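## Task

Shelf spots are labelled by a lot number printed on the shelf edge directly beneath each spot, and several spots may carry the same number. Place on the desk one cardboard box belonging to lot 451 and one belonging to lot 434, with no part of either box overhanging the desk edge. All other cardboard boxes must stay on their own shelves. If no box of a given lot exists in the storeroom, leave that lot out. The robot must not topple or finish leaning, or the task fails.

## Robot and tools

ROBOT. A simulated Hello Robot Stretch 3: a two-wheeled base (0.33 m long, 0.34 m wide, rounded back) that pivots about a point between its wheels 0.05 m behind the front edge; a lift on a vertical mast; one telescoping arm that reaches out to the robot's RIGHT side; a wrist (yaw, pitch, roll) and a two-finger gripper; a head with two cameras. The base cannot slide sideways, so to shift the gripper forward or back you drive the base. With arm retracted and wrist folded, a turn sweeps a 0.28 m radius; an unfolded level wrist reaches beyond that.

FRAMES. Base frame: origin on the floor midway between the drive wheels, x forward, y left, z up, metres. hand_pose is reported in it, at the point where closed fingertips meet. Odometry frame: the base frame as it was at scene start; base_odometry counts wheel turns only (slip counts as motion), heading in rad, left positive, -3.142 to 3.142.

TOOLS.
move: one action per call. Either "base", "joints" or both (plus optional "speeds", "pace", "contact_limits"), or "servos" on its own. With no action it just reports state and pictures (and the scene number).
- base: a dict with exactly one key. {"translate_m": d} is a relative drive of d metres from where the base was last measured, forward positive, -3 to 3. {"rotate_rad": d} is a relative turn in place, left positive, -6.4 to 6.4.
- joints: a single dict for the one arm, keyed by joint name, each value an absolute target: lift_m 0 to 1.1; arm_m 0 to 0.52 (extension); wrist_yaw_rad -1.345 to 4.42 (0 along the arm, positive toward robot front); wrist_pitch_rad -1.57 to 0.451 (0 level, negative tips fingers down); wrist_roll_rad -2.911 to 2.918; gripper_m -0.089 to 0.179 (larger is wider; fingertip gap is 0.007 m below the value near closed, 0.025 m below when wide); head_pan_rad -3.953 to 1.73 (0 forward, positive left, -1.57 faces along the arm); head_tilt_rad -1.53 to 0.419 (negative looks down).
- pace: "default" or "max". speeds: per-key top speed override, no higher than max (default/max: translate 0.12/0.30 m/s, rotate 0.76/1.90 rad/s, lift 0.11/0.15 m/s, arm 0.14/0.40 m/s). The base is capped at 0.10 m/s and 0.63 rad/s unless lift_m < 0.30, arm_m < 0.03 and wrist_yaw_rad > 2.54.
- contact_limits: effort percent 1 to 100 at which a motion halts, only for keys commanded in the same action. arm_m and translate_m/rotate_rad take a number (base ones check either wheel's effort); lift_m takes {"down": n, "up": n} as force beyond free motion (around 12 or more, or it may trip in free air). Without a stated limit the base never contact-stops.
- servos: "reboot" re-enables servos that shut off.
- cameras: list of head_camera, nav_camera, wrist_camera or all. blocking: true (default) waits for rest; false returns at once while motion continues, and a later move replaces only the targets it names.
wait: seconds 0 to 10, returns state; ends early when running moves settle.
stop: brakes all running motions; braked ones report "stopped" and may keep pressing.
zoom_image: camera plus region [x0, y0, x1, y1] in pixels of that camera's latest image, at most 504 by 504.
finished_scene: scene number; ends the scene irreversibly and gives the next task.

RESULTS. "move" reads done, or the worst status. base_status/joint_status per motion: done, moving, off_target (rest short of target, possibly still pushing), contact_stop (that joint goes slack), time_out or torque_fault (target dropped), stopped. An unrequested stop or a refused call cancels the rest of that reply's move/wait/finished_scene calls. on_its_own describes uncommanded behaviour ("held at" is a target). motor_effort is percent, positive toward larger values, peak in brackets; positive wheel effort pushes forward. lidar_m: 12 distances in 30-degree sectors, first straight ahead then counter-clockwise, seen only at 0.17 m height; "-" means nothing or too close. wrist_depth_mm and head_depth_mm: 7x7 median depths in mm. turned_by_imu beats turned_by_wheels when they disagree by over 0.15 rad. base_tilt in degrees (forward, right). head_camera images arrive rotated (turn clockwise a quarter to view upright); nav_camera images need a counter-clockwise quarter turn.

GRIPPING. Close to below the object's width to hold; open at least 0.05 wider than it to release. Readings do not confirm a grasp; check cameras or effort.

SAFETY. Before folding the wrist to yaw 3.0 or unfolding, put lift_m between 0.32 and 0.95, pitch -0.4, roll near 0; folded, lift may go to 0.25. With yaw below -0.4 keep pitch at -0.5 or lower. Wrist and head have no contact stop and will fault after sustained pushing. Do not push the arm into rigid things with the gripper above about 0.45 m, and do not drive while gripping or hooking something fixed: the robot can tip. Avoid drops, fast impacts, releasing moving objects and hard shoves; letting things fall far or hitting heavy objects fails the scene.

Each tool is called after ">>>" as name(argument=value, ...), one argument or row to a line, values as JSON.

## Session

>>> move(
)

Scene clock: 0.00 s.
base_odometry: x=+0.000 y=+0.000 heading=+0.000
turned_by_wheels: +0.000
turned_by_imu: +0.000
base_tilt: forward=-0.3 right=-1.3
lidar_m: 0.73 0.73 0.85 1.53 2.66 1.26 1.01 1.11 1.82 1.63 1.40 0.83
head_depth_mm: 802 792 784 776 768 761 757 / 774 765 758 751 744 737 730 / 748 740 734 728 721 715 708 / 724 715 710 705 699 694 687 / 702 695 689 684 679 672 667 / 681 673 667 664 658 652 648 / 661 655 652 644 640 634 631
base_status: not commanded
joint_positions: lift_m=+0.374 arm_m=+0.001 wrist_yaw_rad=+3.009 wrist_pitch_rad=-0.462 wrist_roll_rad=+0.000 gripper_m=+0.037 head_pan_rad=+0.000 head_tilt_rad=-0.003
joint_status: not commanded
measured_speeds: all 0
motor_effort: left_wheel=-0.4 right_wheel=+0.1 lift_m=+22.4 arm_m=-2.9 wrist_yaw_rad=-1.0 wrist_pitch_rad=+1.9 wrist_roll_rad=-0.1 gripper_m=+0.3 head_pan_rad=+1.2 head_tilt_rad=+6.7
hand_pose: x=+0.0076 y=+0.0712 z=+0.3774 quat_wxyz=(+0.207, +0.697, +0.116, +0.676) (m; base frame)
wrist_depth_mm: - 138 - - - 859 - / - 151 - - - 975 - / - 167 922 - - 937 - / 840 775 203 821 806 791 762 / 698 671 212 657 648 671 666 / 590 599 126 579 128 582 578 / 522 546 287 355 507 509 509
pictures: head_camera (sideways), nav_camera (sideways), wrist_camera
camera_calibration:
head_camera: T_world_to_cam=[[0.049258, -0.0462949, -0.997713, 1.31416], [0.0559933, 0.997482, -0.0435198, 0.0560066], [0.997215, -0.0537216, 0.0517262, -0.117899], [0, 0, 0, 1]] pos_world=[0.0497012, -0.00136013, 1.31969]
nav_camera: T_world_to_cam=[[-0.0233498, 0.0170467, 0.999582, -1.25828], [0.00969844, -0.999804, 0.017277, 0.0275711], [0.99968, 0.0100978, 0.0231799, -0.0831342], [0, 0, 0, 1]] pos_world=[0.0534596, 0.0498547, 1.25921]
wrist_camera: T_world_to_cam=[[0.994963, -0.0965217, -0.0270514, 0.016197], [-0.0806635, -0.610724, -0.787724, 0.37395], [0.0595115, 0.785938, -0.615434, 0.342021], [0, 0, 0, 1]] pos_world=[-0.00630544, -0.0388635, 0.505499]

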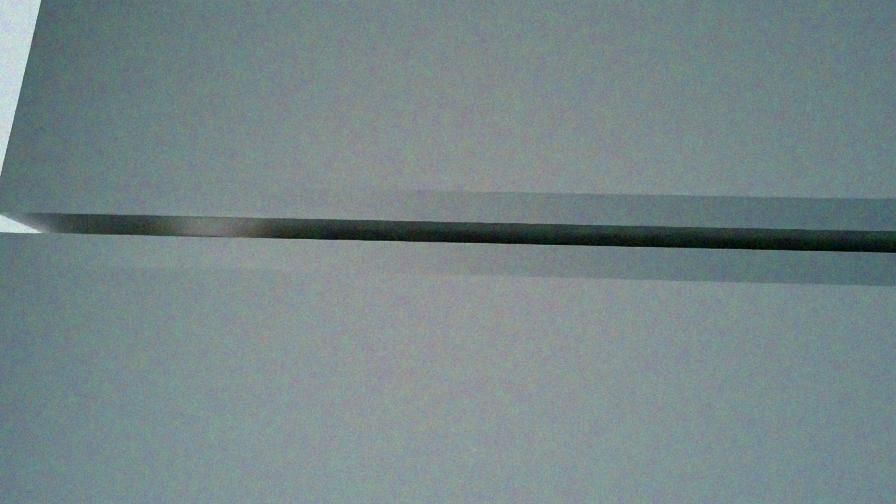

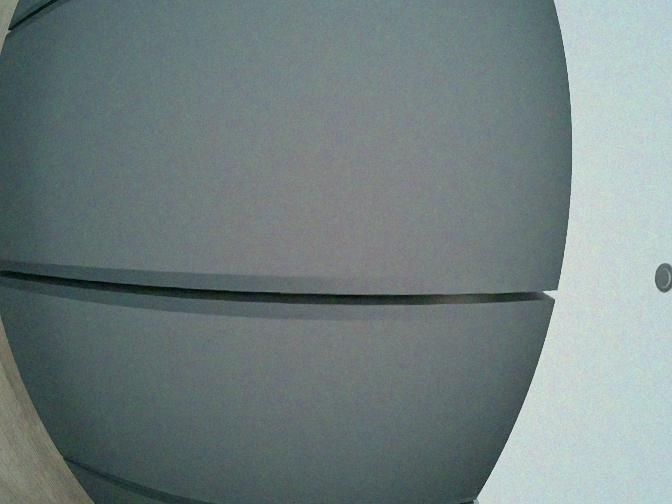

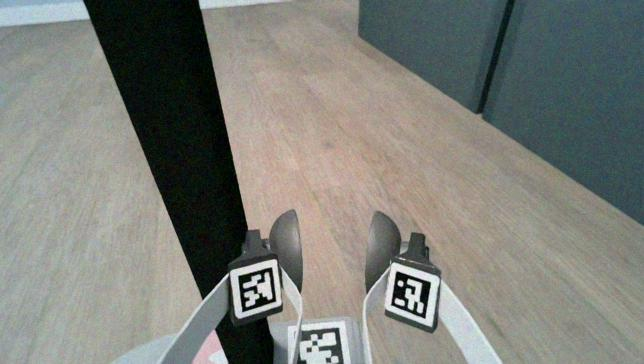

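Look around with nav camera.

>>> move(
  joints={"head_pan_rad": 1.57, "head_tilt_rad": -0.25},
  cameras=["nav_camera","head_camera"],
)

>>> move(
  joints={"head_pan_rad": -1.2, "head_tilt_rad": -0.25},
  cameras=["nav_camera","head_camera"],
)

>>> move(
  joints={"head_pan_rad": -2.2, "head_tilt_rad": -0.25},
  cameras=["nav_camera","head_camera"],
)

>>> move(
  joints={"head_pan_rad": -3.2, "head_tilt_rad": -0.25},
  cameras=["nav_camera","head_camera"],
)

Scene clock: 8.27 s.
move: done
base_odometry: x=+0.000 y=+0.000 heading=+0.000
turned_by_wheels: +0.000
turned_by_imu: +0.000
base_tilt: forward=-0.5 right=-1.2
lidar_m: 0.72 0.72 0.85 1.53 2.66 1.26 1.01 1.11 1.82 1.62 1.39 0.83
head_depth_mm: 1307 1262 1260 1267 1277 1287 1287 / 2485 1567 1573 1582 1594 1599 1539 / 2489 2547 2658 2764 2863 2169 1639 / 2419 2454 2586 2694 2792 2160 1618 / 2347 2424 2536 2640 2727 2141 1620 / 2329 2379 2486 2574 2657 2148 1616 / 2253 2320 2389 2506 2619 2125 1599
base_status: not commanded
joint_positions: lift_m=+0.374 arm_m=+0.001 wrist_yaw_rad=+3.009 wrist_pitch_rad=-0.462 wrist_roll_rad=+0.000 gripper_m=+0.037 head_pan_rad=+1.607 head_tilt_rad=-0.250
joint_status: all done
measured_speeds: all 0
motor_effort: left_wheel=-0.3(0.8) right_wheel=+0.3(1.1) lift_m=+23.5(23.9) arm_m=-9.8(10.1) wrist_yaw_rad=-1.1(1.5) wrist_pitch_rad=+1.9(2.0) wrist_roll_rad=-0.1(0.3) gripper_m=+0.9(0.9) head_pan_rad=-3.0(5.4) head_tilt_rad=-3.1(8.5)
hand_pose: x=+0.0076 y=+0.0712 z=+0.3774 quat_wxyz=(+0.207, +0.697, +0.116, +0.676) (m; base frame)
wrist_depth_mm: - 138 - - - 852 - / - 151 - - - 968 - / - 167 936 - - 933 - / 835 782 204 815 797 801 760 / 704 668 211 666 649 673 667 / 600 597 126 576 129 588 580 / 524 537 287 353 499 515 510
pictures: head_camera (sideways), nav_camera (sideways)
camera_calibration:
head_camera: T_world_to_cam=[[0.0533447, -0.193812, -0.979587, 1.29017], [-0.998408, 0.00762537, -0.0558784, 0.0785138], [0.0182996, 0.981009, -0.193096, 0.206793], [0, 0, 0, 1]] pos_world=[0.00578094, 0.0465844, 1.30815]
nav_camera: T_world_to_cam=[[-0.0250195, 0.220496, 0.975067, -1.22594], [0.998658, 0.0497452, 0.0143757, 0.0253863], [-0.0453351, 0.974119, -0.221445, 0.241726], [0, 0, 0, 1]] pos_world=[-0.045066, 0.0335829, 1.24854]

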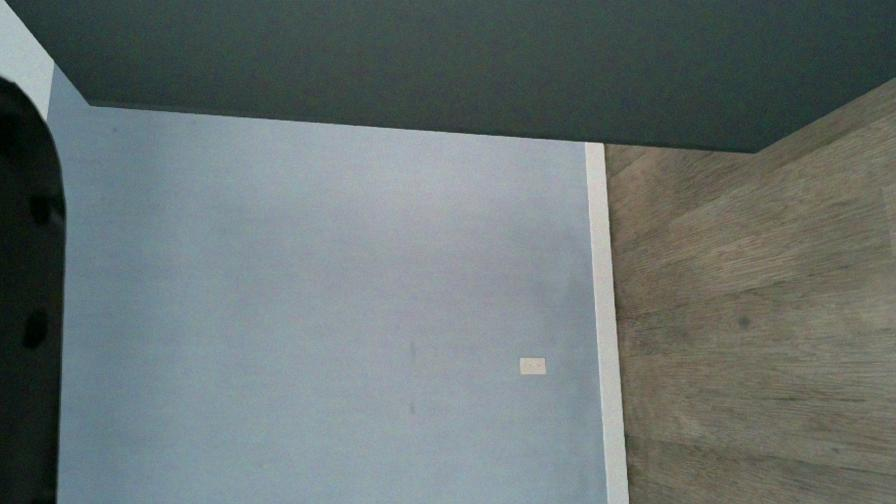

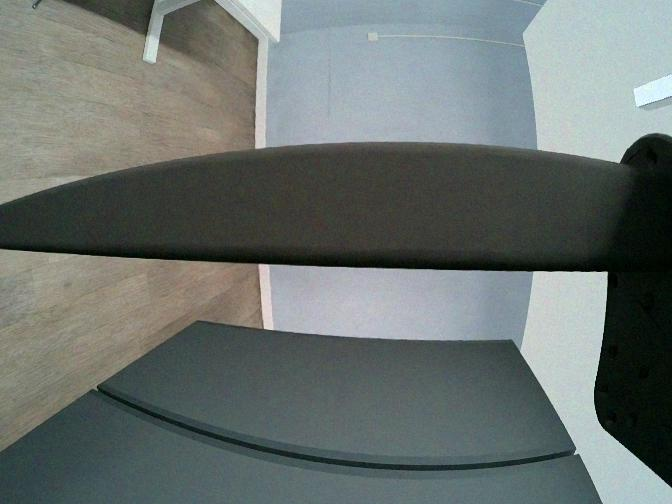

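Scene clock: 11.00 s.
move: done
base_odometry: x=+0.000 y=+0.000 heading=+0.000
turned_by_wheels: +0.000
turned_by_imu: +0.000
base_tilt: forward=-0.2 right=-1.3
lidar_m: 0.72 0.72 0.85 1.52 2.66 1.26 1.01 1.11 1.82 1.62 1.39 0.83
head_depth_mm: 1653 1832 1902 1946 2019 2072 1659 / 1675 1709 1526 1582 1694 1798 1639 / 1689 1874 1954 1996 2086 2061 1627 / 1700 1903 1977 2017 2089 2042 1618 / 1838 1924 1994 2055 2057 2033 1606 / 1870 1818 1778 1836 1904 1918 1611 / 1507 1505 1554 1595 1624 1678 1551
base_status: not commanded
joint_positions: lift_m=+0.374 arm_m=+0.001 wrist_yaw_rad=+3.009 wrist_pitch_rad=-0.462 wrist_roll_rad=+0.000 gripper_m=+0.037 head_pan_rad=-1.208 head_tilt_rad=-0.250
joint_status: all done
measured_speeds: translate_m=+0.000 rotate_rad=+0.000 lift_m=+0.000 arm_m=+0.000 wrist_yaw_rad=+0.000 wrist_pitch_rad=+0.000 wrist_roll_rad=+0.000 head_pan_rad=+0.024 head_tilt_rad=+0.000
motor_effort: left_wheel=-0.2(0.8) right_wheel=+0.0(1.1) lift_m=+23.3(23.9) arm_m=-13.1(13.4) wrist_yaw_rad=-0.5(1.6) wrist_pitch_rad=+1.9(2.1) wrist_roll_rad=-0.2(0.3) gripper_m=+0.0(1.1) head_pan_rad=+3.3(4.8) head_tilt_rad=-2.5(7.0)
hand_pose: x=+0.0076 y=+0.0712 z=+0.3774 quat_wxyz=(+0.207, +0.697, +0.116, +0.676) (m; base frame)
wrist_depth_mm: - 138 - - - 861 - / - 150 - - - 991 - / - 167 921 - - 930 - / 832 758 204 815 809 799 763 / 694 675 212 658 657 669 671 / 601 593 126 569 129 585 576 / 528 537 289 355 502 514 510
pictures: head_camera (sideways), nav_camera (sideways)
camera_calibration:
head_camera: T_world_to_cam=[[-0.112865, 0.167045, -0.979468, 1.29105], [0.948154, 0.312857, -0.0559001, 0.0666094], [0.297096, -0.934995, -0.193696, 0.205887], [0, 0, 0, 1]] pos_world=[0.0213912, -0.0440007, 1.30815]
nav_camera: T_world_to_cam=[[0.094612, -0.201405, 0.974928, -1.22651], [-0.929989, -0.367307, 0.0143709, 0.0370826], [0.355203, -0.908032, -0.222056, 0.24006], [0, 0, 0, 1]] pos_world=[0.0652591, -0.0154234, 1.24854]

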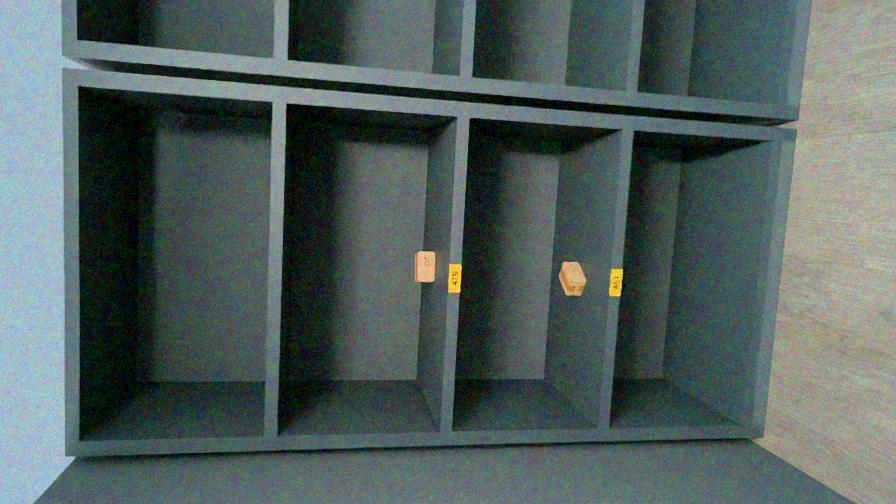

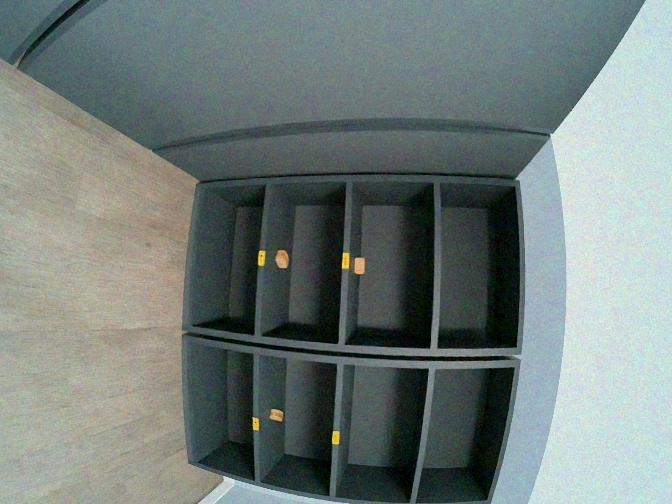

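Scene clock: 12.07 s.
move: done
base_odometry: x=+0.000 y=+0.000 heading=+0.000
turned_by_wheels: +0.000
turned_by_imu: +0.000
base_tilt: forward=-0.2 right=-1.3
lidar_m: 0.72 0.73 0.85 1.53 2.66 1.26 1.01 1.11 1.82 1.62 1.39 0.83
head_depth_mm: 1416 1439 1487 1500 1557 1616 1619 / 1499 1543 1594 1627 1681 1733 1645 / 1623 1664 1719 1779 1830 1888 1637 / 1771 1798 1868 1936 2006 2025 1617 / 1935 2012 2066 2156 2240 2141 1610 / 2108 2201 2283 2376 2521 2126 1617 / 2078 1785 1867 1936 1993 1999 1595
base_status: not commanded
joint_positions: lift_m=+0.374 arm_m=+0.001 wrist_yaw_rad=+3.009 wrist_pitch_rad=-0.462 wrist_roll_rad=+0.000 gripper_m=+0.037 head_pan_rad=-2.225 head_tilt_rad=-0.250
joint_status: all done
measured_speeds: all 0
motor_effort: left_wheel=-0.2(0.7) right_wheel=+0.4(0.9) lift_m=+23.1(23.8) arm_m=-13.1(13.7) wrist_yaw_rad=+0.0(1.3) wrist_pitch_rad=+1.9(2.0) wrist_roll_rad=+0.0(0.2) gripper_m=+0.6(0.9) head_pan_rad=+1.7(6.3) head_tilt_rad=-2.5(9.3)
hand_pose: x=+0.0076 y=+0.0712 z=+0.3774 quat_wxyz=(+0.207, +0.697, +0.116, +0.676) (m; base frame)
wrist_depth_mm: - 138 - - - 862 - / - 150 - - - 968 - / - 167 926 - - 937 - / 830 782 203 799 803 810 764 / 701 677 212 666 659 679 661 / 601 596 126 575 129 579 575 / 525 540 289 354 506 515 509
pictures: head_camera (sideways), nav_camera (sideways)
camera_calibration:
head_camera: T_world_to_cam=[[0.0826894, 0.183868, -0.979467, 1.28987], [0.764947, -0.641665, -0.055876, 0.0676726], [-0.638763, -0.74462, -0.193708, 0.211558], [0, 0, 0, 1]] pos_world=[-0.0232895, -0.0362131, 1.30815]
nav_camera: T_world_to_cam=[[-0.121491, -0.18642, 0.974929, -1.22519], [-0.801652, 0.597618, 0.0143747, 0.036366], [-0.585315, -0.779808, -0.222049, 0.245822], [0, 0, 0, 1]] pos_world=[0.024186, -0.0584396, 1.24854]

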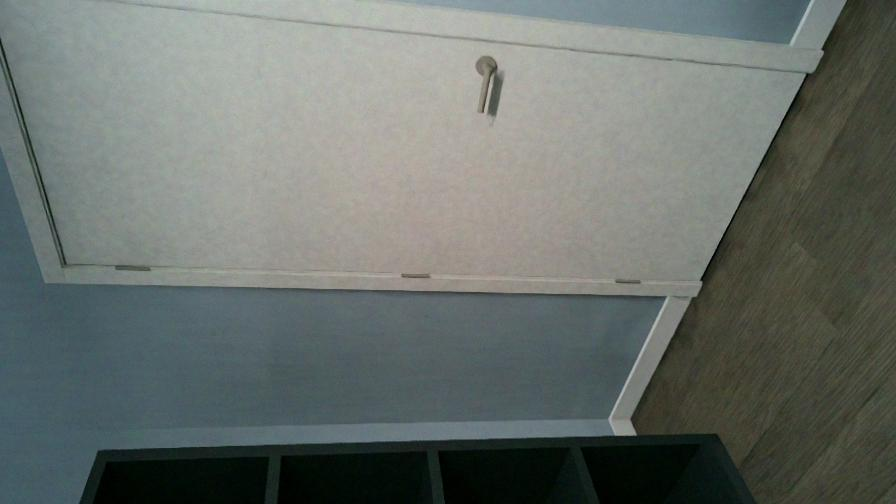

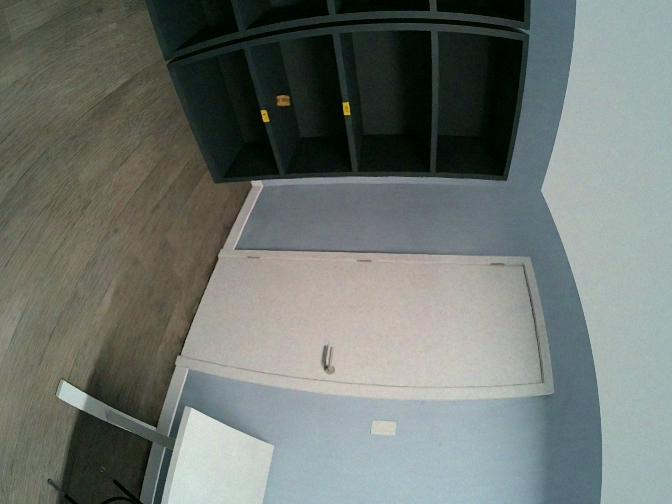

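Scene clock: 13.13 s.
move: done
base_odometry: x=+0.000 y=+0.000 heading=+0.000
turned_by_wheels: +0.000
turned_by_imu: +0.000
base_tilt: forward=-0.2 right=-1.2
lidar_m: 0.72 0.73 0.85 1.53 2.65 1.26 1.01 1.12 1.81 1.63 1.39 0.83
head_depth_mm: 1637 1712 1788 1883 1513 1179 1649 / 1578 1638 1713 1797 1507 1098 1576 / 1519 1580 1656 1713 1489 1044 1585 / 1450 1522 1577 1651 1480 1026 1606 / 1414 1459 1516 1582 1458 972 1553 / 1358 1413 1459 1520 1446 965 1547 / 1318 1351 1405 1464 1428 964 1177
base_status: not commanded
joint_positions: lift_m=+0.374 arm_m=+0.001 wrist_yaw_rad=+3.009 wrist_pitch_rad=-0.462 wrist_roll_rad=+0.000 gripper_m=+0.037 head_pan_rad=-3.232 head_tilt_rad=-0.250
joint_status: all done
measured_speeds: all 0
motor_effort: left_wheel=-0.5(0.6) right_wheel=+0.5(0.9) lift_m=+22.4(23.7) arm_m=-12.7(13.6) wrist_yaw_rad=+0.3(1.8) wrist_pitch_rad=+1.9(2.0) wrist_roll_rad=-0.2(0.3) gripper_m=+0.5(1.1) head_pan_rad=+3.1(4.3) head_tilt_rad=-2.8(5.7)
hand_pose: x=+0.0076 y=+0.0712 z=+0.3774 quat_wxyz=(+0.207, +0.697, +0.116, +0.676) (m; base frame)
wrist_depth_mm: - 139 - - - 861 - / - 151 - - - 984 - / - 166 912 - - 942 - / 830 766 203 803 806 801 756 / 703 675 211 654 655 677 656 / 610 590 126 576 128 577 582 / 527 537 287 353 502 516 505
pictures: head_camera (sideways), nav_camera (sideways)
camera_calibration:
head_camera: T_world_to_cam=[[0.199586, 0.0283869, -0.979469, 1.28916], [-0.133543, -0.989466, -0.0558887, 0.0732403], [-0.970738, 0.141956, -0.193693, 0.213536], [0, 0, 0, 1]] pos_world=[-0.0402303, 0.00556054, 1.30815]
nav_camera: T_world_to_cam=[[-0.222505, 0.00304841, 0.974927, -1.22458], [0.0766528, 0.996954, 0.014377, 0.0310297], [-0.971914, 0.0779298, -0.222061, 0.248146], [0, 0, 0, 1]] pos_world=[-0.0336781, -0.0465401, 1.24854]

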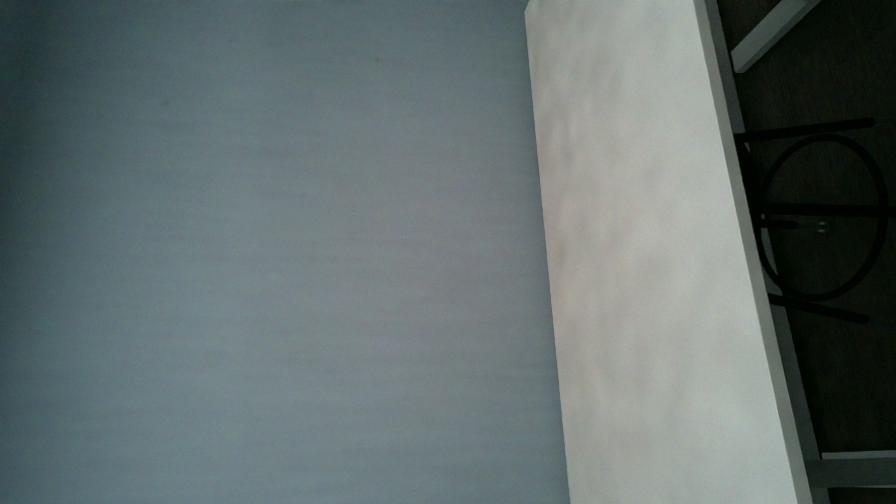

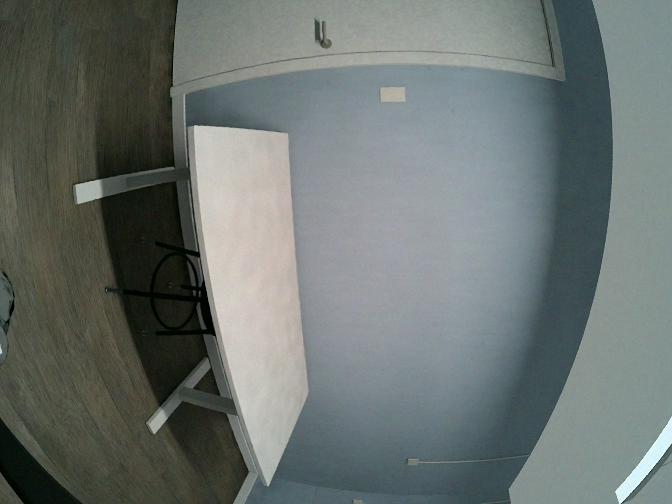

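>>> move(
  joints={"head_pan_rad": -1.45, "head_tilt_rad": -0.25},
  cameras=["head_camera","nav_camera"],
)

>>> zoom_image(
  camera="head_camera",
  region=[400, 0, 660, 260],
)

>>> zoom_image(
  camera="head_camera",
  region=[400, 244, 660, 504],
)

Scene clock: 29.60 s.
move: done
base_odometry: x=+0.000 y=+0.000 heading=+0.000
turned_by_wheels: +0.000
turned_by_imu: +0.000
base_tilt: forward=-0.4 right=-1.3
lidar_m: 0.72 0.72 0.85 1.53 2.66 1.26 1.01 1.11 1.81 1.63 1.40 0.82
head_depth_mm: 1911 1989 2063 2112 2102 2076 1641 / 1860 1968 2037 2111 2116 2058 1635 / 1844 1929 2009 2062 2114 2047 1633 / 1708 1611 1599 1658 1794 1812 1630 / 1739 1882 1960 2004 2053 2020 1624 / 1736 1843 1937 1982 2031 2004 1615 / 1629 1827 1906 1959 2026 1994 1594
base_status: not commanded
joint_positions: lift_m=+0.374 arm_m=+0.001 wrist_yaw_rad=+3.009 wrist_pitch_rad=-0.462 wrist_roll_rad=+0.000 gripper_m=+0.037 head_pan_rad=-1.442 head_tilt_rad=-0.250
joint_status: all done
measured_speeds: translate_m=+0.000 rotate_rad=+0.000 lift_m=+0.000 arm_m=+0.000 wrist_yaw_rad=+0.000 wrist_pitch_rad=+0.000 wrist_roll_rad=+0.000 head_pan_rad=-0.024 head_tilt_rad=+0.000
motor_effort: left_wheel=-0.6(0.8) right_wheel=+0.6(1.3) lift_m=+23.2(24.0) arm_m=-12.5(13.5) wrist_yaw_rad=+0.0(1.7) wrist_pitch_rad=+2.0(2.1) wrist_roll_rad=-0.3(0.3) gripper_m=+0.6(1.0) head_pan_rad=-3.3(5.8) head_tilt_rad=-1.4(5.4)
hand_pose: x=+0.0076 y=+0.0712 z=+0.3774 quat_wxyz=(+0.207, +0.697, +0.116, +0.676) (m; base frame)
wrist_depth_mm: - 138 - - - 854 - / - 150 - - - 983 - / - 167 932 - - 956 - / 836 774 203 822 806 790 761 / 703 672 211 661 655 671 667 / 595 597 126 569 129 577 573 / 529 538 287 352 500 509 509
pictures: head_camera (sideways), nav_camera (sideways)
camera_calibration:
head_camera: T_world_to_cam=[[-0.0711446, 0.188632, -0.979467, 1.29082], [0.994806, 0.0850773, -0.0558741, 0.0662781], [0.0727908, -0.978356, -0.193705, 0.207187], [0, 0, 0, 1]] pos_world=[0.0108193, -0.0464247, 1.30815]
nav_camera: T_world_to_cam=[[0.0454385, -0.217821, 0.97493, -1.22621], [-0.989736, -0.142186, 0.014361, 0.0375001], [0.135494, -0.965576, -0.222046, 0.241427], [0, 0, 0, 1]] pos_world=[0.0601204, -0.0286451, 1.24854]

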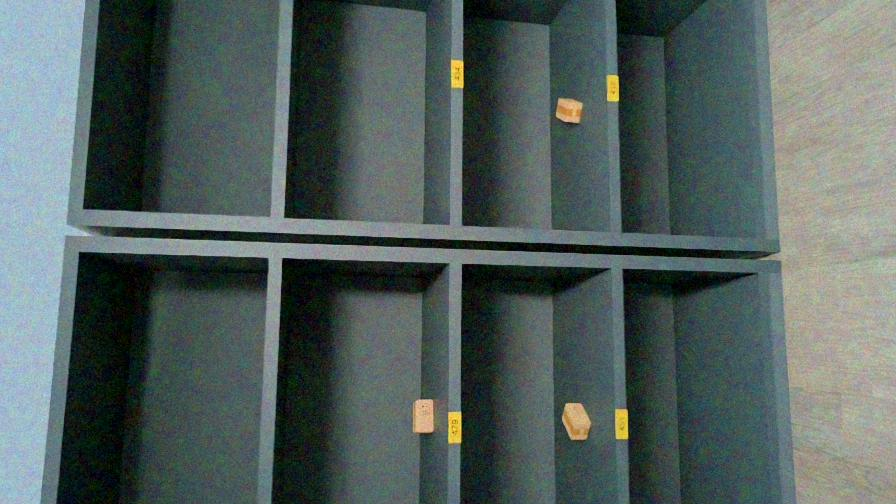

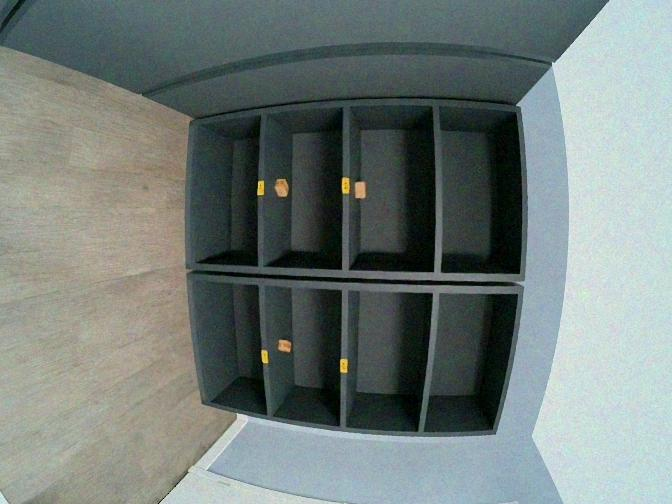

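Scaled by 1.938 from the camera's 896x504 image, which has a finer 1280x720 frame.

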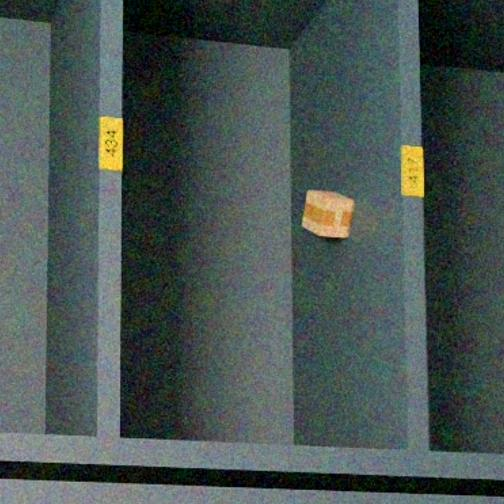

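Scaled by 1.938 from the camera's 896x504 image, which has a finer 1280x720 frame.

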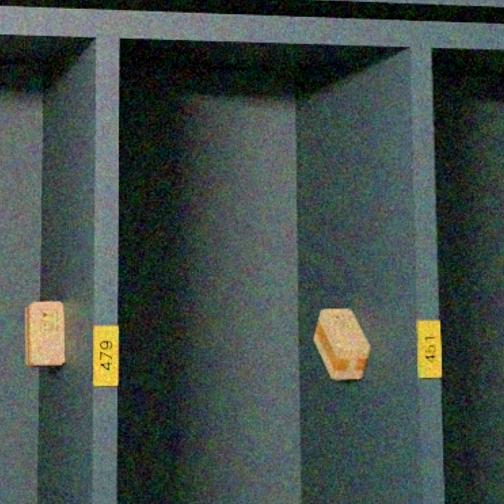

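>>> move(
  base={"rotate_rad": -1.17},
)

>>> move(
  base={"translate_m": 0.98},
)

>>> move(
  base={"rotate_rad": 1.43},
  joints={"head_pan_rad": -1.57, "head_tilt_rad": -0.6, "lift_m": 0.75},
)

>>> move(
  joints={"wrist_yaw_rad": 0, "gripper_m": 0.15},
  cameras=["all"],
)

Scene clock: 79.10 s.
move: done
base_odometry: x=+0.000 y=+0.000 heading=-1.170
turned_by_wheels: -1.170
turned_by_imu: -1.150
base_tilt: forward=-0.3 right=-1.2
lidar_m: 1.71 0.89 0.73 0.72 0.80 1.27 2.65 1.26 1.01 1.11 1.71 1.62
head_depth_mm: 1314 1355 1406 1452 1474 1002 1491 / 1350 1399 1451 1497 1508 998 1209 / 1392 1443 1488 1552 1603 1089 1579 / 1424 1468 1539 1590 1649 1739 1627 / 1458 1519 1571 1627 1706 1780 1607 / 1509 1566 1628 1703 1774 1850 1612 / 1559 1615 1682 1749 1831 1901 1609
base_status: done
joint_positions: lift_m=+0.374 arm_m=+0.001 wrist_yaw_rad=+3.009 wrist_pitch_rad=-0.462 wrist_roll_rad=+0.000 gripper_m=+0.037 head_pan_rad=-1.450 head_tilt_rad=-0.250
joint_status: not commanded
measured_speeds: all 0
motor_effort: left_wheel=+8.5(12.1) right_wheel=-10.1(13.0) lift_m=+23.7(24.2) arm_m=-12.7(13.7) wrist_yaw_rad=-0.9(1.7) wrist_pitch_rad=+1.9(2.1) wrist_roll_rad=+0.0(0.3) gripper_m=+0.1(0.9) head_pan_rad=-3.1(4.0) head_tilt_rad=-2.2(2.4)
hand_pose: x=+0.0076 y=+0.0712 z=+0.3774 quat_wxyz=(+0.207, +0.697, +0.116, +0.676) (m; base frame)
wrist_depth_mm: - 139 - - - - - / - 150 161 - - - - / 929 167 176 - - - - / 835 759 203 812 799 789 775 / 710 678 211 657 651 670 670 / 603 606 126 576 129 577 577 / 527 538 289 353 502 515 510
pictures: none

Scene clock: 90.03 s.
move: done
base_odometry: x=+0.383 y=-0.902 heading=-1.170
turned_by_wheels: +0.000
turned_by_imu: +0.000
base_tilt: forward=-0.3 right=-1.2
lidar_m: 1.11 0.68 0.56 0.55 0.61 0.97 3.58 1.59 1.63 1.71 1.35 0.74
head_depth_mm: 1448 1495 1544 1600 1656 1710 1642 / 1482 1541 1586 1654 1712 1776 1642 / 1517 1577 1629 1685 1762 1850 1623 / 1595 1653 1722 1777 1848 1910 1627 / 1645 1717 1757 1839 1918 1964 1615 / 1263 1309 1357 1396 1475 1528 1549 / 1285 1328 1394 1413 1518 1320 1512
base_status: done
joint_positions: lift_m=+0.374 arm_m=+0.001 wrist_yaw_rad=+3.009 wrist_pitch_rad=-0.462 wrist_roll_rad=+0.000 gripper_m=+0.037 head_pan_rad=-1.450 head_tilt_rad=-0.250
joint_status: not commanded
measured_speeds: all 0
motor_effort: left_wheel=+4.3(13.1) right_wheel=+4.7(10.3) lift_m=+26.1(27.0) arm_m=-11.9(13.5) wrist_yaw_rad=-0.1(2.1) wrist_pitch_rad=+1.9(2.1) wrist_roll_rad=+0.0(0.4) gripper_m=+0.5(1.1) head_pan_rad=-2.4(3.4) head_tilt_rad=-0.4(2.3)
hand_pose: x=+0.0076 y=+0.0712 z=+0.3774 quat_wxyz=(+0.207, +0.697, +0.116, +0.676) (m; base frame)
wrist_depth_mm: - 139 - - - 545 - / - 151 162 - - 582 - / - 166 175 - - 646 - / 811 190 196 - 745 723 - / 697 670 211 662 659 672 665 / 598 596 126 576 129 579 570 / 529 543 288 352 502 507 510
pictures: none

Scene clock: 94.27 s.
move: done
base_odometry: x=+0.383 y=-0.902 heading=+0.260
turned_by_wheels: +1.430
turned_by_imu: +1.406
base_tilt: forward=-0.4 right=-1.2
lidar_m: 0.55 0.58 0.80 2.38 2.14 1.58 1.71 1.45 0.75 1.11 0.76 0.57
head_depth_mm: 904 978 915 931 971 974 1167 / 908 991 913 1229 1103 1154 1170 / 906 996 902 1240 1100 1284 1179 / 909 999 867 1248 1086 1316 1179 / 911 996 853 1244 1047 1302 1179 / 912 1000 861 1251 1075 1306 1172 / 916 1004 848 1231 1067 1289 1168
base_status: done
joint_positions: lift_m=+0.750 arm_m=+0.001 wrist_yaw_rad=+3.009 wrist_pitch_rad=-0.462 wrist_roll_rad=+0.000 gripper_m=+0.037 head_pan_rad=-1.571 head_tilt_rad=-0.600
joint_status: all done
measured_speeds: all 0
motor_effort: left_wheel=-8.4(13.4) right_wheel=+9.7(12.3) lift_m=+29.4(33.9) arm_m=-12.7(13.5) wrist_yaw_rad=-0.4(2.1) wrist_pitch_rad=+2.0(2.1) wrist_roll_rad=+0.1(0.3) gripper_m=+0.8(0.9) head_pan_rad=+3.6(3.9) head_tilt_rad=+3.5(5.8)
hand_pose: x=+0.0076 y=+0.0711 z=+0.7528 quat_wxyz=(+0.208, +0.697, +0.116, +0.676) (m; base frame)
wrist_depth_mm: - 138 - - - - - / - 150 - - - - - / - 166 - - - - - / - - 204 - - - - / - - 212 - - - - / - - 126 - 129 - - / 926 911 286 894 888 898 -
pictures: none

Scene clock: 96.77 s.
move: done
base_odometry: x=+0.383 y=-0.902 heading=+0.260
turned_by_wheels: +0.000
turned_by_imu: +0.000
base_tilt: forward=-0.3 right=-1.3
lidar_m: 0.55 0.58 0.80 2.38 2.14 1.58 1.71 1.45 0.75 1.11 0.76 0.57
head_depth_mm: 903 979 916 927 970 969 1167 / 906 995 913 1233 1100 1158 1168 / 908 995 901 1243 1094 1286 1159 / 904 994 867 1244 1088 1312 364 / 909 997 852 1243 1050 1305 1157 / 913 1004 859 1249 1075 1298 1174 / 914 1004 849 1239 1064 1290 1165
base_status: not commanded
joint_positions: lift_m=+0.750 arm_m=+0.001 wrist_yaw_rad=+0.003 wrist_pitch_rad=-0.462 wrist_roll_rad=+0.000 gripper_m=+0.150 head_pan_rad=-1.570 head_tilt_rad=-0.600
joint_status: all done
measured_speeds: all 0
motor_effort: left_wheel=-8.6(9.1) right_wheel=+9.6(10.2) lift_m=+23.3(28.9) arm_m=-12.0(13.4) wrist_yaw_rad=-2.4(6.7) wrist_pitch_rad=+2.1(2.1) wrist_roll_rad=+0.2(0.3) gripper_m=+0.9(81.7) head_pan_rad=+3.4(4.1) head_tilt_rad=+3.0(4.4)
hand_pose: x=-0.0208 y=-0.3641 z=+0.7528 quat_wxyz=(+0.689, +0.163, -0.688, -0.161) (m; base frame)
wrist_depth_mm: - 824 - - - - - / - - - - - - - / - - - - - - - / - - - - - - 511 / - 149 - - - 140 563 / - 125 - - - 124 116 / - 125 - - - 789 111
pictures: head_camera (sideways), nav_camera (sideways), wrist_camera
camera_calibration:
head_camera: T_world_to_cam=[[-0.0466911, 0.520085, -0.852837, 1.12535], [0.997501, -0.0210373, -0.0674404, 0.0812933], [-0.0530161, -0.853855, -0.517803, 0.629753], [0, 0, 0, 1]] pos_world=[0.00484067, -0.0458484, 1.29131]
nav_camera: T_world_to_cam=[[0.0174641, -0.542579, 0.839823, -1.04979], [-0.999789, -0.0185451, 0.00880924, 0.0448547], [0.0107949, -0.8398, -0.542789, 0.659576], [0, 0, 0, 1]] pos_world=[0.0560588, -0.0148501, 1.23925]
wrist_camera: T_world_to_cam=[[-0.998883, -0.0387538, -0.0270523, -0.00794657], [-0.00259702, 0.616533, -0.787325, 0.849728], [0.0471905, -0.786374, -0.615945, 0.344516], [0, 0, 0, 1]] pos_world=[-0.0219888, -0.253275, 0.880999]

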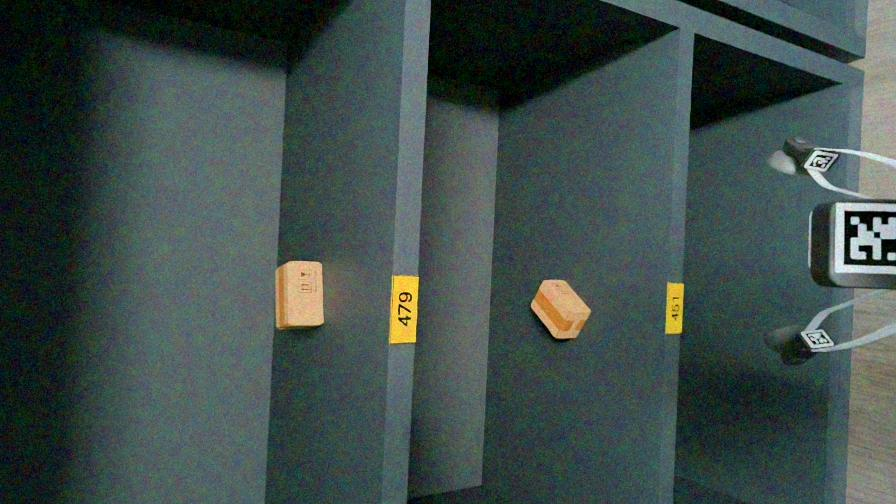

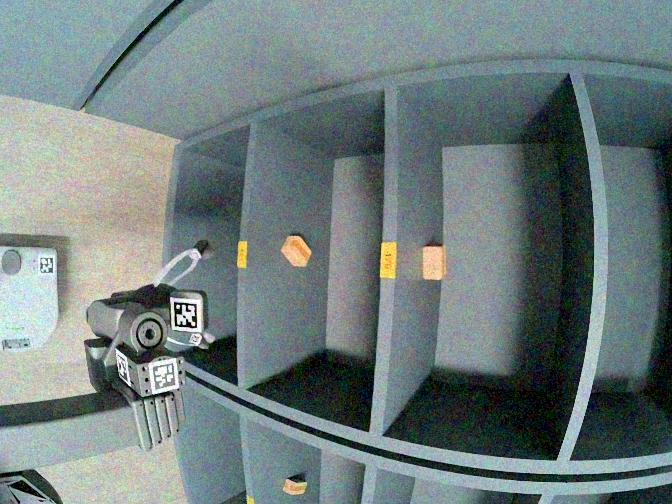

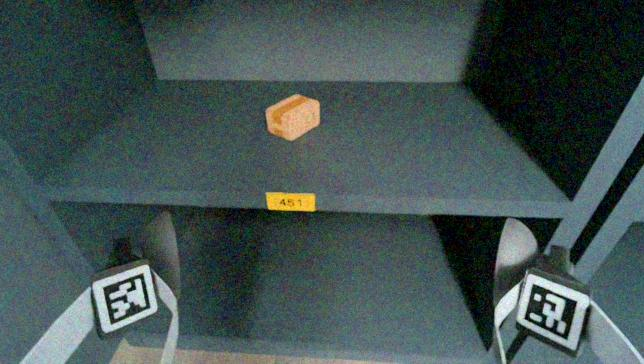

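>>> zoom_image(
  camera="wrist_camera",
  region=[240, 70, 350, 150],
)

>>> zoom_image(
  camera="head_camera",
  region=[490, 250, 630, 370],
)

Scaled by 4.582.

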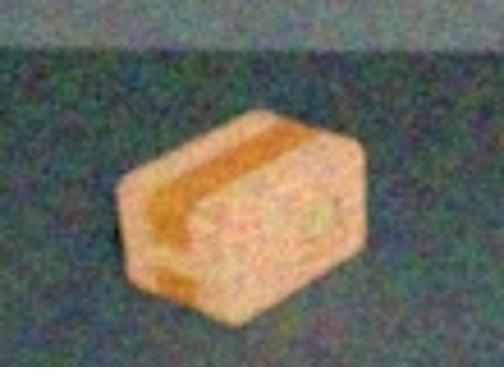

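Scaled by 3.600 from the camera's 896x504 image, which has a finer 1280x720 frame.

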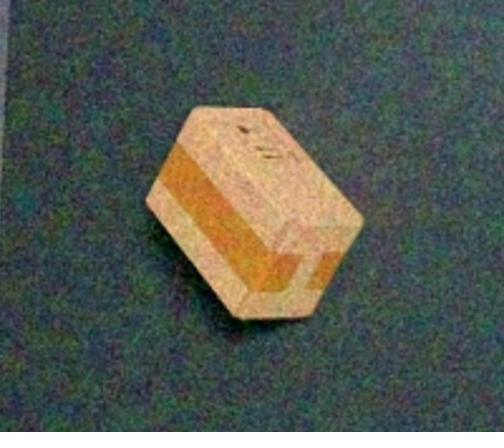

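>>> move(
  joints={"wrist_yaw_rad": 3.0, "wrist_pitch_rad": -0.4},
)

>>> move(
  base={"rotate_rad": -1.27},
)

>>> move(
  base={"translate_m": 0.28},
)

>>> move(
  base={"rotate_rad": 1.51},
)

>>> move(
  joints={"wrist_yaw_rad": -0.2},
)

>>> move(
  joints={"wrist_pitch_rad": -0.6, "gripper_m": 0.17},
)

>>> move(
  joints={"wrist_yaw_rad": -0.88},
  cameras=["all"],
)

Scene clock: 179.97 s.
move: done
base_odometry: x=+0.383 y=-0.902 heading=+0.260
turned_by_wheels: +0.000
turned_by_imu: +0.000
base_tilt: forward=-0.3 right=-1.4
lidar_m: 0.55 0.58 0.80 2.38 2.14 1.59 1.71 1.44 0.75 1.11 0.77 0.57
head_depth_mm: 901 976 912 930 972 970 1160 / 906 994 914 1238 1111 1164 1170 / 911 997 904 1241 1095 1285 1178 / 907 999 862 1245 1085 1312 1180 / 910 1000 853 1243 1050 1307 1178 / 913 1004 861 1247 1070 1307 1174 / 915 1004 849 1231 1062 1297 1175
base_status: not commanded
joint_positions: lift_m=+0.750 arm_m=+0.001 wrist_yaw_rad=+2.997 wrist_pitch_rad=-0.420 wrist_roll_rad=+0.000 gripper_m=+0.150 head_pan_rad=-1.570 head_tilt_rad=-0.600
joint_status: all done
measured_speeds: all 0
motor_effort: left_wheel=-8.2(8.9) right_wheel=+8.7(9.9) lift_m=+25.7(25.7) arm_m=-10.8(12.3) wrist_yaw_rad=+3.5(6.1) wrist_pitch_rad=+3.3(5.7) wrist_roll_rad=-0.2(0.3) gripper_m=+0.4(1.2) head_pan_rad=+3.8(4.1) head_tilt_rad=+3.0(4.2)
hand_pose: x=+0.0111 y=+0.0762 z=+0.7621 quat_wxyz=(+0.198, +0.700, +0.097, +0.679) (m; base frame)
wrist_depth_mm: - 137 - - - - - / - 148 - - - - - / - 161 - - - - - / - 184 - - - - - / - 158 215 - - 143 - / - 125 242 - - 124 - / 883 908 280 920 931 876 111
pictures: none

Scene clock: 183.10 s.
move: done
base_odometry: x=+0.383 y=-0.902 heading=-1.010
turned_by_wheels: -1.270
turned_by_imu: -1.249
base_tilt: forward=-0.3 right=-1.2
lidar_m: 0.87 0.62 0.55 0.56 0.67 1.28 2.52 1.58 1.71 1.44 0.75 0.81
head_depth_mm: 1364 1479 1617 1779 1870 1495 1246 / 1406 1514 1671 1861 1867 1483 1232 / 1460 1576 1751 1932 1863 1491 1236 / 1516 1658 1851 2054 1850 1468 1229 / 1548 1689 1875 2040 1771 1461 1229 / 1191 1296 1469 1552 1709 1461 1220 / 1240 1332 1530 1412 1582 1380 1205
base_status: done
joint_positions: lift_m=+0.750 arm_m=+0.001 wrist_yaw_rad=+2.997 wrist_pitch_rad=-0.420 wrist_roll_rad=+0.000 gripper_m=+0.150 head_pan_rad=-1.570 head_tilt_rad=-0.600
joint_status: not commanded
measured_speeds: all 0
motor_effort: left_wheel=+8.7(11.7) right_wheel=-8.8(13.7) lift_m=+27.8(28.5) arm_m=-12.7(13.7) wrist_yaw_rad=+2.1(3.9) wrist_pitch_rad=+3.3(3.4) wrist_roll_rad=+0.2(0.3) gripper_m=+0.8(1.0) head_pan_rad=+3.1(4.2) head_tilt_rad=+2.3(4.3)
hand_pose: x=+0.0111 y=+0.0762 z=+0.7621 quat_wxyz=(+0.197, +0.700, +0.097, +0.679) (m; base frame)
wrist_depth_mm: 687 137 - - - - 477 / - 148 - - - - 525 / - 162 170 - - 594 - / - 183 188 - - 651 - / - 158 206 - - 142 - / - 126 240 - - 124 - / 901 911 278 934 918 881 111
pictures: none

Scene clock: 187.03 s.
move: done
base_odometry: x=+0.532 y=-1.139 heading=-1.010
turned_by_wheels: +0.000
turned_by_imu: +0.000
base_tilt: forward=-0.2 right=-1.3
lidar_m: 0.70 0.51 0.46 0.46 0.56 1.07 2.32 1.82 1.79 1.43 0.59 0.85
head_depth_mm: 1441 1557 1704 1877 1877 1513 1247 / 1505 1633 1775 1987 1873 1481 1239 / 1526 1689 1865 2075 1865 1481 1241 / 1187 1292 1457 1601 1763 1459 1228 / 1240 1343 1116 1443 1555 1410 1221 / 1270 1360 862 1422 1072 1266 1076 / 1159 1189 605 645 707 799 976
base_status: done
joint_positions: lift_m=+0.750 arm_m=+0.001 wrist_yaw_rad=+2.997 wrist_pitch_rad=-0.420 wrist_roll_rad=+0.000 gripper_m=+0.150 head_pan_rad=-1.570 head_tilt_rad=-0.600
joint_status: not commanded
measured_speeds: all 0
motor_effort: left_wheel=+2.8(13.2) right_wheel=+6.5(9.8) lift_m=+30.4(31.4) arm_m=-12.0(13.7) wrist_yaw_rad=+2.6(3.8) wrist_pitch_rad=+3.3(3.4) wrist_roll_rad=-0.2(0.4) gripper_m=+0.6(1.1) head_pan_rad=+2.4(4.1) head_tilt_rad=+2.6(3.4)
hand_pose: x=+0.0110 y=+0.0762 z=+0.7621 quat_wxyz=(+0.197, +0.700, +0.097, +0.679) (m; base frame)
wrist_depth_mm: - 137 - - 449 428 404 / - 147 - - 483 456 439 / - 162 170 - 546 - 463 / - 179 188 - 604 - - / - 148 206 - - 140 - / - 126 230 - - 124 - / 893 916 280 907 - - 111
pictures: none

Scene clock: 190.53 s.
move: done
base_odometry: x=+0.532 y=-1.139 heading=+0.500
turned_by_wheels: +1.510
turned_by_imu: +1.485
base_tilt: forward=-0.4 right=-0.9
lidar_m: 0.46 0.53 0.93 2.79 2.11 1.81 1.44 0.59 0.85 0.79 0.53 0.46
head_depth_mm: 661 720 777 604 465 885 736 / 677 740 795 598 478 861 731 / 695 760 813 593 495 845 730 / 713 784 829 587 979 870 745 / 732 803 853 580 1010 865 775 / 716 770 780 576 935 863 1062 / 596 628 667 570 745 794 876
base_status: done
joint_positions: lift_m=+0.750 arm_m=+0.001 wrist_yaw_rad=+2.997 wrist_pitch_rad=-0.420 wrist_roll_rad=+0.000 gripper_m=+0.150 head_pan_rad=-1.570 head_tilt_rad=-0.600
joint_status: not commanded
measured_speeds: all 0
motor_effort: left_wheel=-8.7(13.3) right_wheel=+9.1(12.1) lift_m=+29.7(31.2) arm_m=-13.1(13.5) wrist_yaw_rad=+2.1(4.1) wrist_pitch_rad=+3.4(3.4) wrist_roll_rad=+0.0(0.3) gripper_m=+0.7(1.1) head_pan_rad=+2.9(3.2) head_tilt_rad=+1.2(3.0)
hand_pose: x=+0.0110 y=+0.0762 z=+0.7622 quat_wxyz=(+0.197, +0.700, +0.097, +0.679) (m; base frame)
wrist_depth_mm: - 137 - - - - - / - 148 - - - - - / - 161 - - - - - / - 183 - - - - - / - 159 215 - - 146 - / - 126 243 - - 124 - / 893 917 279 928 920 881 111
pictures: none

Scene clock: 193.13 s.
move: done
base_odometry: x=+0.532 y=-1.139 heading=+0.500
turned_by_wheels: +0.000
turned_by_imu: +0.000
base_tilt: forward=-0.3 right=-1.2
lidar_m: 0.46 0.54 0.93 2.80 2.11 1.81 1.43 0.59 0.85 0.79 0.53 0.46
head_depth_mm: 661 718 781 603 465 886 736 / 678 740 793 598 479 855 700 / 692 760 815 592 494 845 698 / 709 783 830 587 981 872 712 / 730 805 853 580 1005 865 757 / 716 771 781 575 935 858 1063 / 597 627 665 570 744 794 875
base_status: not commanded
joint_positions: lift_m=+0.750 arm_m=+0.001 wrist_yaw_rad=-0.197 wrist_pitch_rad=-0.420 wrist_roll_rad=+0.000 gripper_m=+0.150 head_pan_rad=-1.570 head_tilt_rad=-0.600
joint_status: all done
measured_speeds: all 0
motor_effort: left_wheel=-8.8(9.3) right_wheel=+9.5(9.8) lift_m=+28.8(30.1) arm_m=-12.6(13.2) wrist_yaw_rad=-2.8(7.2) wrist_pitch_rad=+3.2(3.4) wrist_roll_rad=-0.1(0.3) gripper_m=+0.6(1.0) head_pan_rad=+2.0(3.2) head_tilt_rad=+1.7(2.2)
hand_pose: x=-0.0653 y=-0.3653 z=+0.7622 quat_wxyz=(+0.674, +0.079, -0.702, -0.215) (m; base frame)
wrist_depth_mm: - 573 - - - - - / - - - - - - - / - - - - - - - / - - - - - - - / - 146 - 442 437 140 - / - 126 - - - 124 - / - 118 - - - - 111
pictures: none

Scene clock: 194.00 s.
move: done
base_odometry: x=+0.532 y=-1.139 heading=+0.500
turned_by_wheels: +0.000
turned_by_imu: +0.000
base_tilt: forward=-0.2 right=-1.3
lidar_m: 0.46 0.54 0.93 2.79 2.11 1.80 1.43 0.59 0.85 0.79 0.53 0.46
head_depth_mm: 661 720 781 603 465 886 738 / 678 737 797 597 478 859 732 / 696 761 813 593 495 845 729 / 713 782 828 585 983 868 741 / 732 806 852 580 1005 865 757 / 714 769 782 575 937 861 1063 / 596 627 664 569 748 795 877
base_status: not commanded
joint_positions: lift_m=+0.750 arm_m=+0.001 wrist_yaw_rad=-0.197 wrist_pitch_rad=-0.610 wrist_roll_rad=+0.000 gripper_m=+0.170 head_pan_rad=-1.570 head_tilt_rad=-0.600
joint_status: all done
measured_speeds: all 0
motor_effort: left_wheel=-8.7(8.9) right_wheel=+9.0(9.8) lift_m=+28.9(29.2) arm_m=-12.6(12.9) wrist_yaw_rad=-2.9(4.2) wrist_pitch_rad=+1.2(4.6) wrist_roll_rad=-0.1(0.3) gripper_m=+0.8(76.5) head_pan_rad=+2.1(2.6) head_tilt_rad=+1.0(1.8)
hand_pose: x=-0.0599 y=-0.3380 z=+0.7223 quat_wxyz=(+0.651, +0.145, -0.692, -0.278) (m; base frame)
wrist_depth_mm: - - - - - - - / - - - - - - - / - - - - 447 - - / - - - - - - - / - 143 - - - - - / - 124 - - - - - / - - - - - - 106
pictures: none

Scene clock: 195.30 s.
move: done
base_odometry: x=+0.532 y=-1.139 heading=+0.500
turned_by_wheels: +0.000
turned_by_imu: +0.000
base_tilt: forward=-0.4 right=-1.1
lidar_m: 0.46 0.53 0.93 2.79 2.10 1.80 1.43 0.59 0.85 0.79 0.53 0.46
head_depth_mm: 663 720 779 604 465 884 737 / 676 740 791 596 479 857 734 / 696 758 812 592 495 845 728 / 713 778 832 588 980 873 744 / 729 803 850 580 1002 865 777 / 715 768 780 576 933 860 1059 / 594 629 666 570 748 794 880
base_status: not commanded
joint_positions: lift_m=+0.750 arm_m=+0.001 wrist_yaw_rad=-0.877 wrist_pitch_rad=-0.610 wrist_roll_rad=+0.000 gripper_m=+0.170 head_pan_rad=-1.570 head_tilt_rad=-0.600
joint_status: all done
measured_speeds: all 0
motor_effort: left_wheel=-8.8(9.0) right_wheel=+9.2(9.7) lift_m=+28.4(29.2) arm_m=-12.4(13.1) wrist_yaw_rad=-2.5(7.1) wrist_pitch_rad=+1.4(1.4) wrist_roll_rad=-0.2(0.3) gripper_m=+0.3(1.1) head_pan_rad=+2.1(2.6) head_tilt_rad=+0.5(1.4)
hand_pose: x=-0.1724 y=-0.2710 z=+0.7223 quat_wxyz=(+0.521, -0.094, -0.701, -0.479) (m; base frame)
wrist_depth_mm: - - - - - - 382 / - - - - - - - / - - - - - 489 - / - 406 - - - - - / - 146 - - - 619 - / - 124 - - 837 134 904 / 116 316 - - 805 798 106
pictures: head_camera (sideways), nav_camera (sideways), wrist_camera
camera_calibration:
head_camera: T_world_to_cam=[[-0.0468075, 0.519847, -0.852976, 1.12552], [0.997502, -0.0209063, -0.0674797, 0.0813502], [-0.0529117, -0.854004, -0.517569, 0.629443], [0, 0, 0, 1]] pos_world=[0.00484061, -0.0458494, 1.29131]
nav_camera: T_world_to_cam=[[0.0175727, -0.54239, 0.839943, -1.04994], [-0.999786, -0.0186854, 0.0088508, 0.0448014], [0.0108941, -0.839919, -0.542602, 0.659338], [0, 0, 0, 1]] pos_world=[0.0560593, -0.0148512, 1.23925]
wrist_camera: T_world_to_cam=[[-0.662881, 0.748044, -0.0319294, 0.118127], [0.55717, 0.464352, -0.688432, 0.751674], [-0.500151, -0.474138, -0.724598, 0.474806], [0, 0, 0, 1]] pos_world=[-0.103032, -0.212282, 0.865291]

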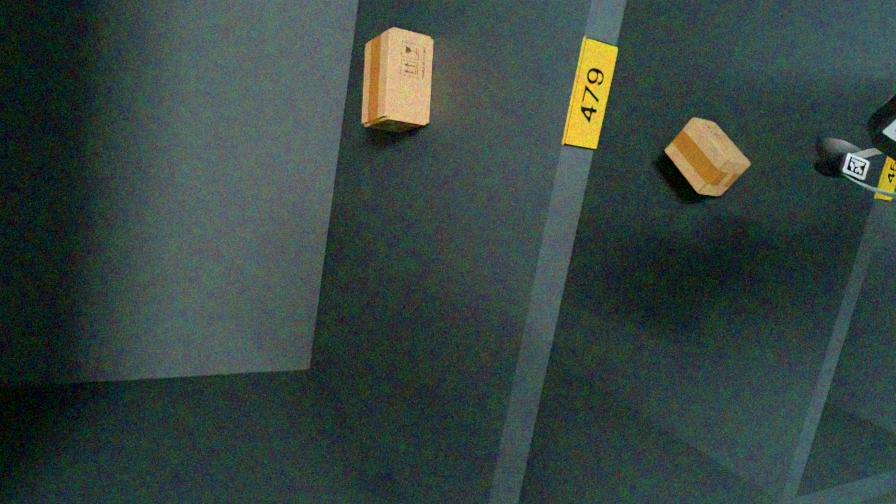

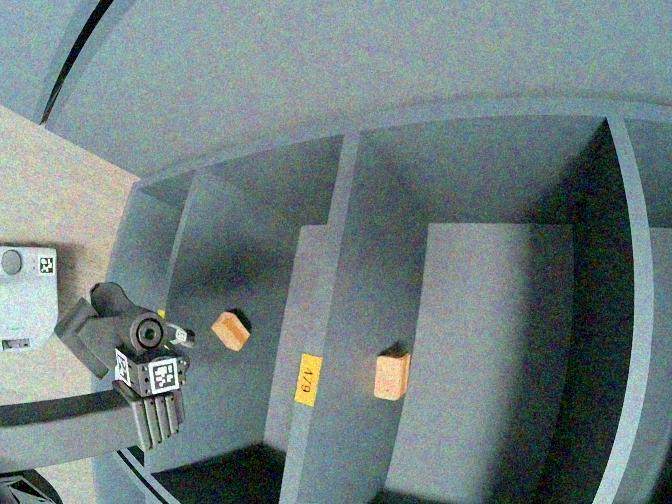

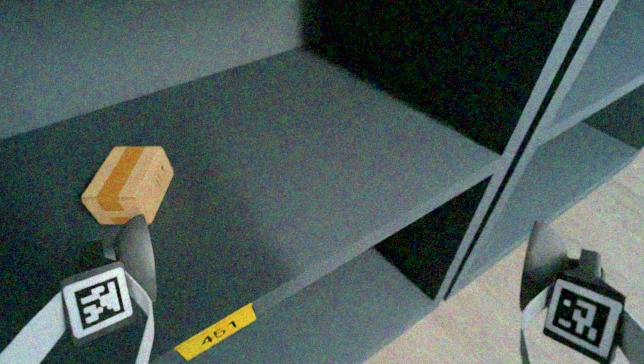

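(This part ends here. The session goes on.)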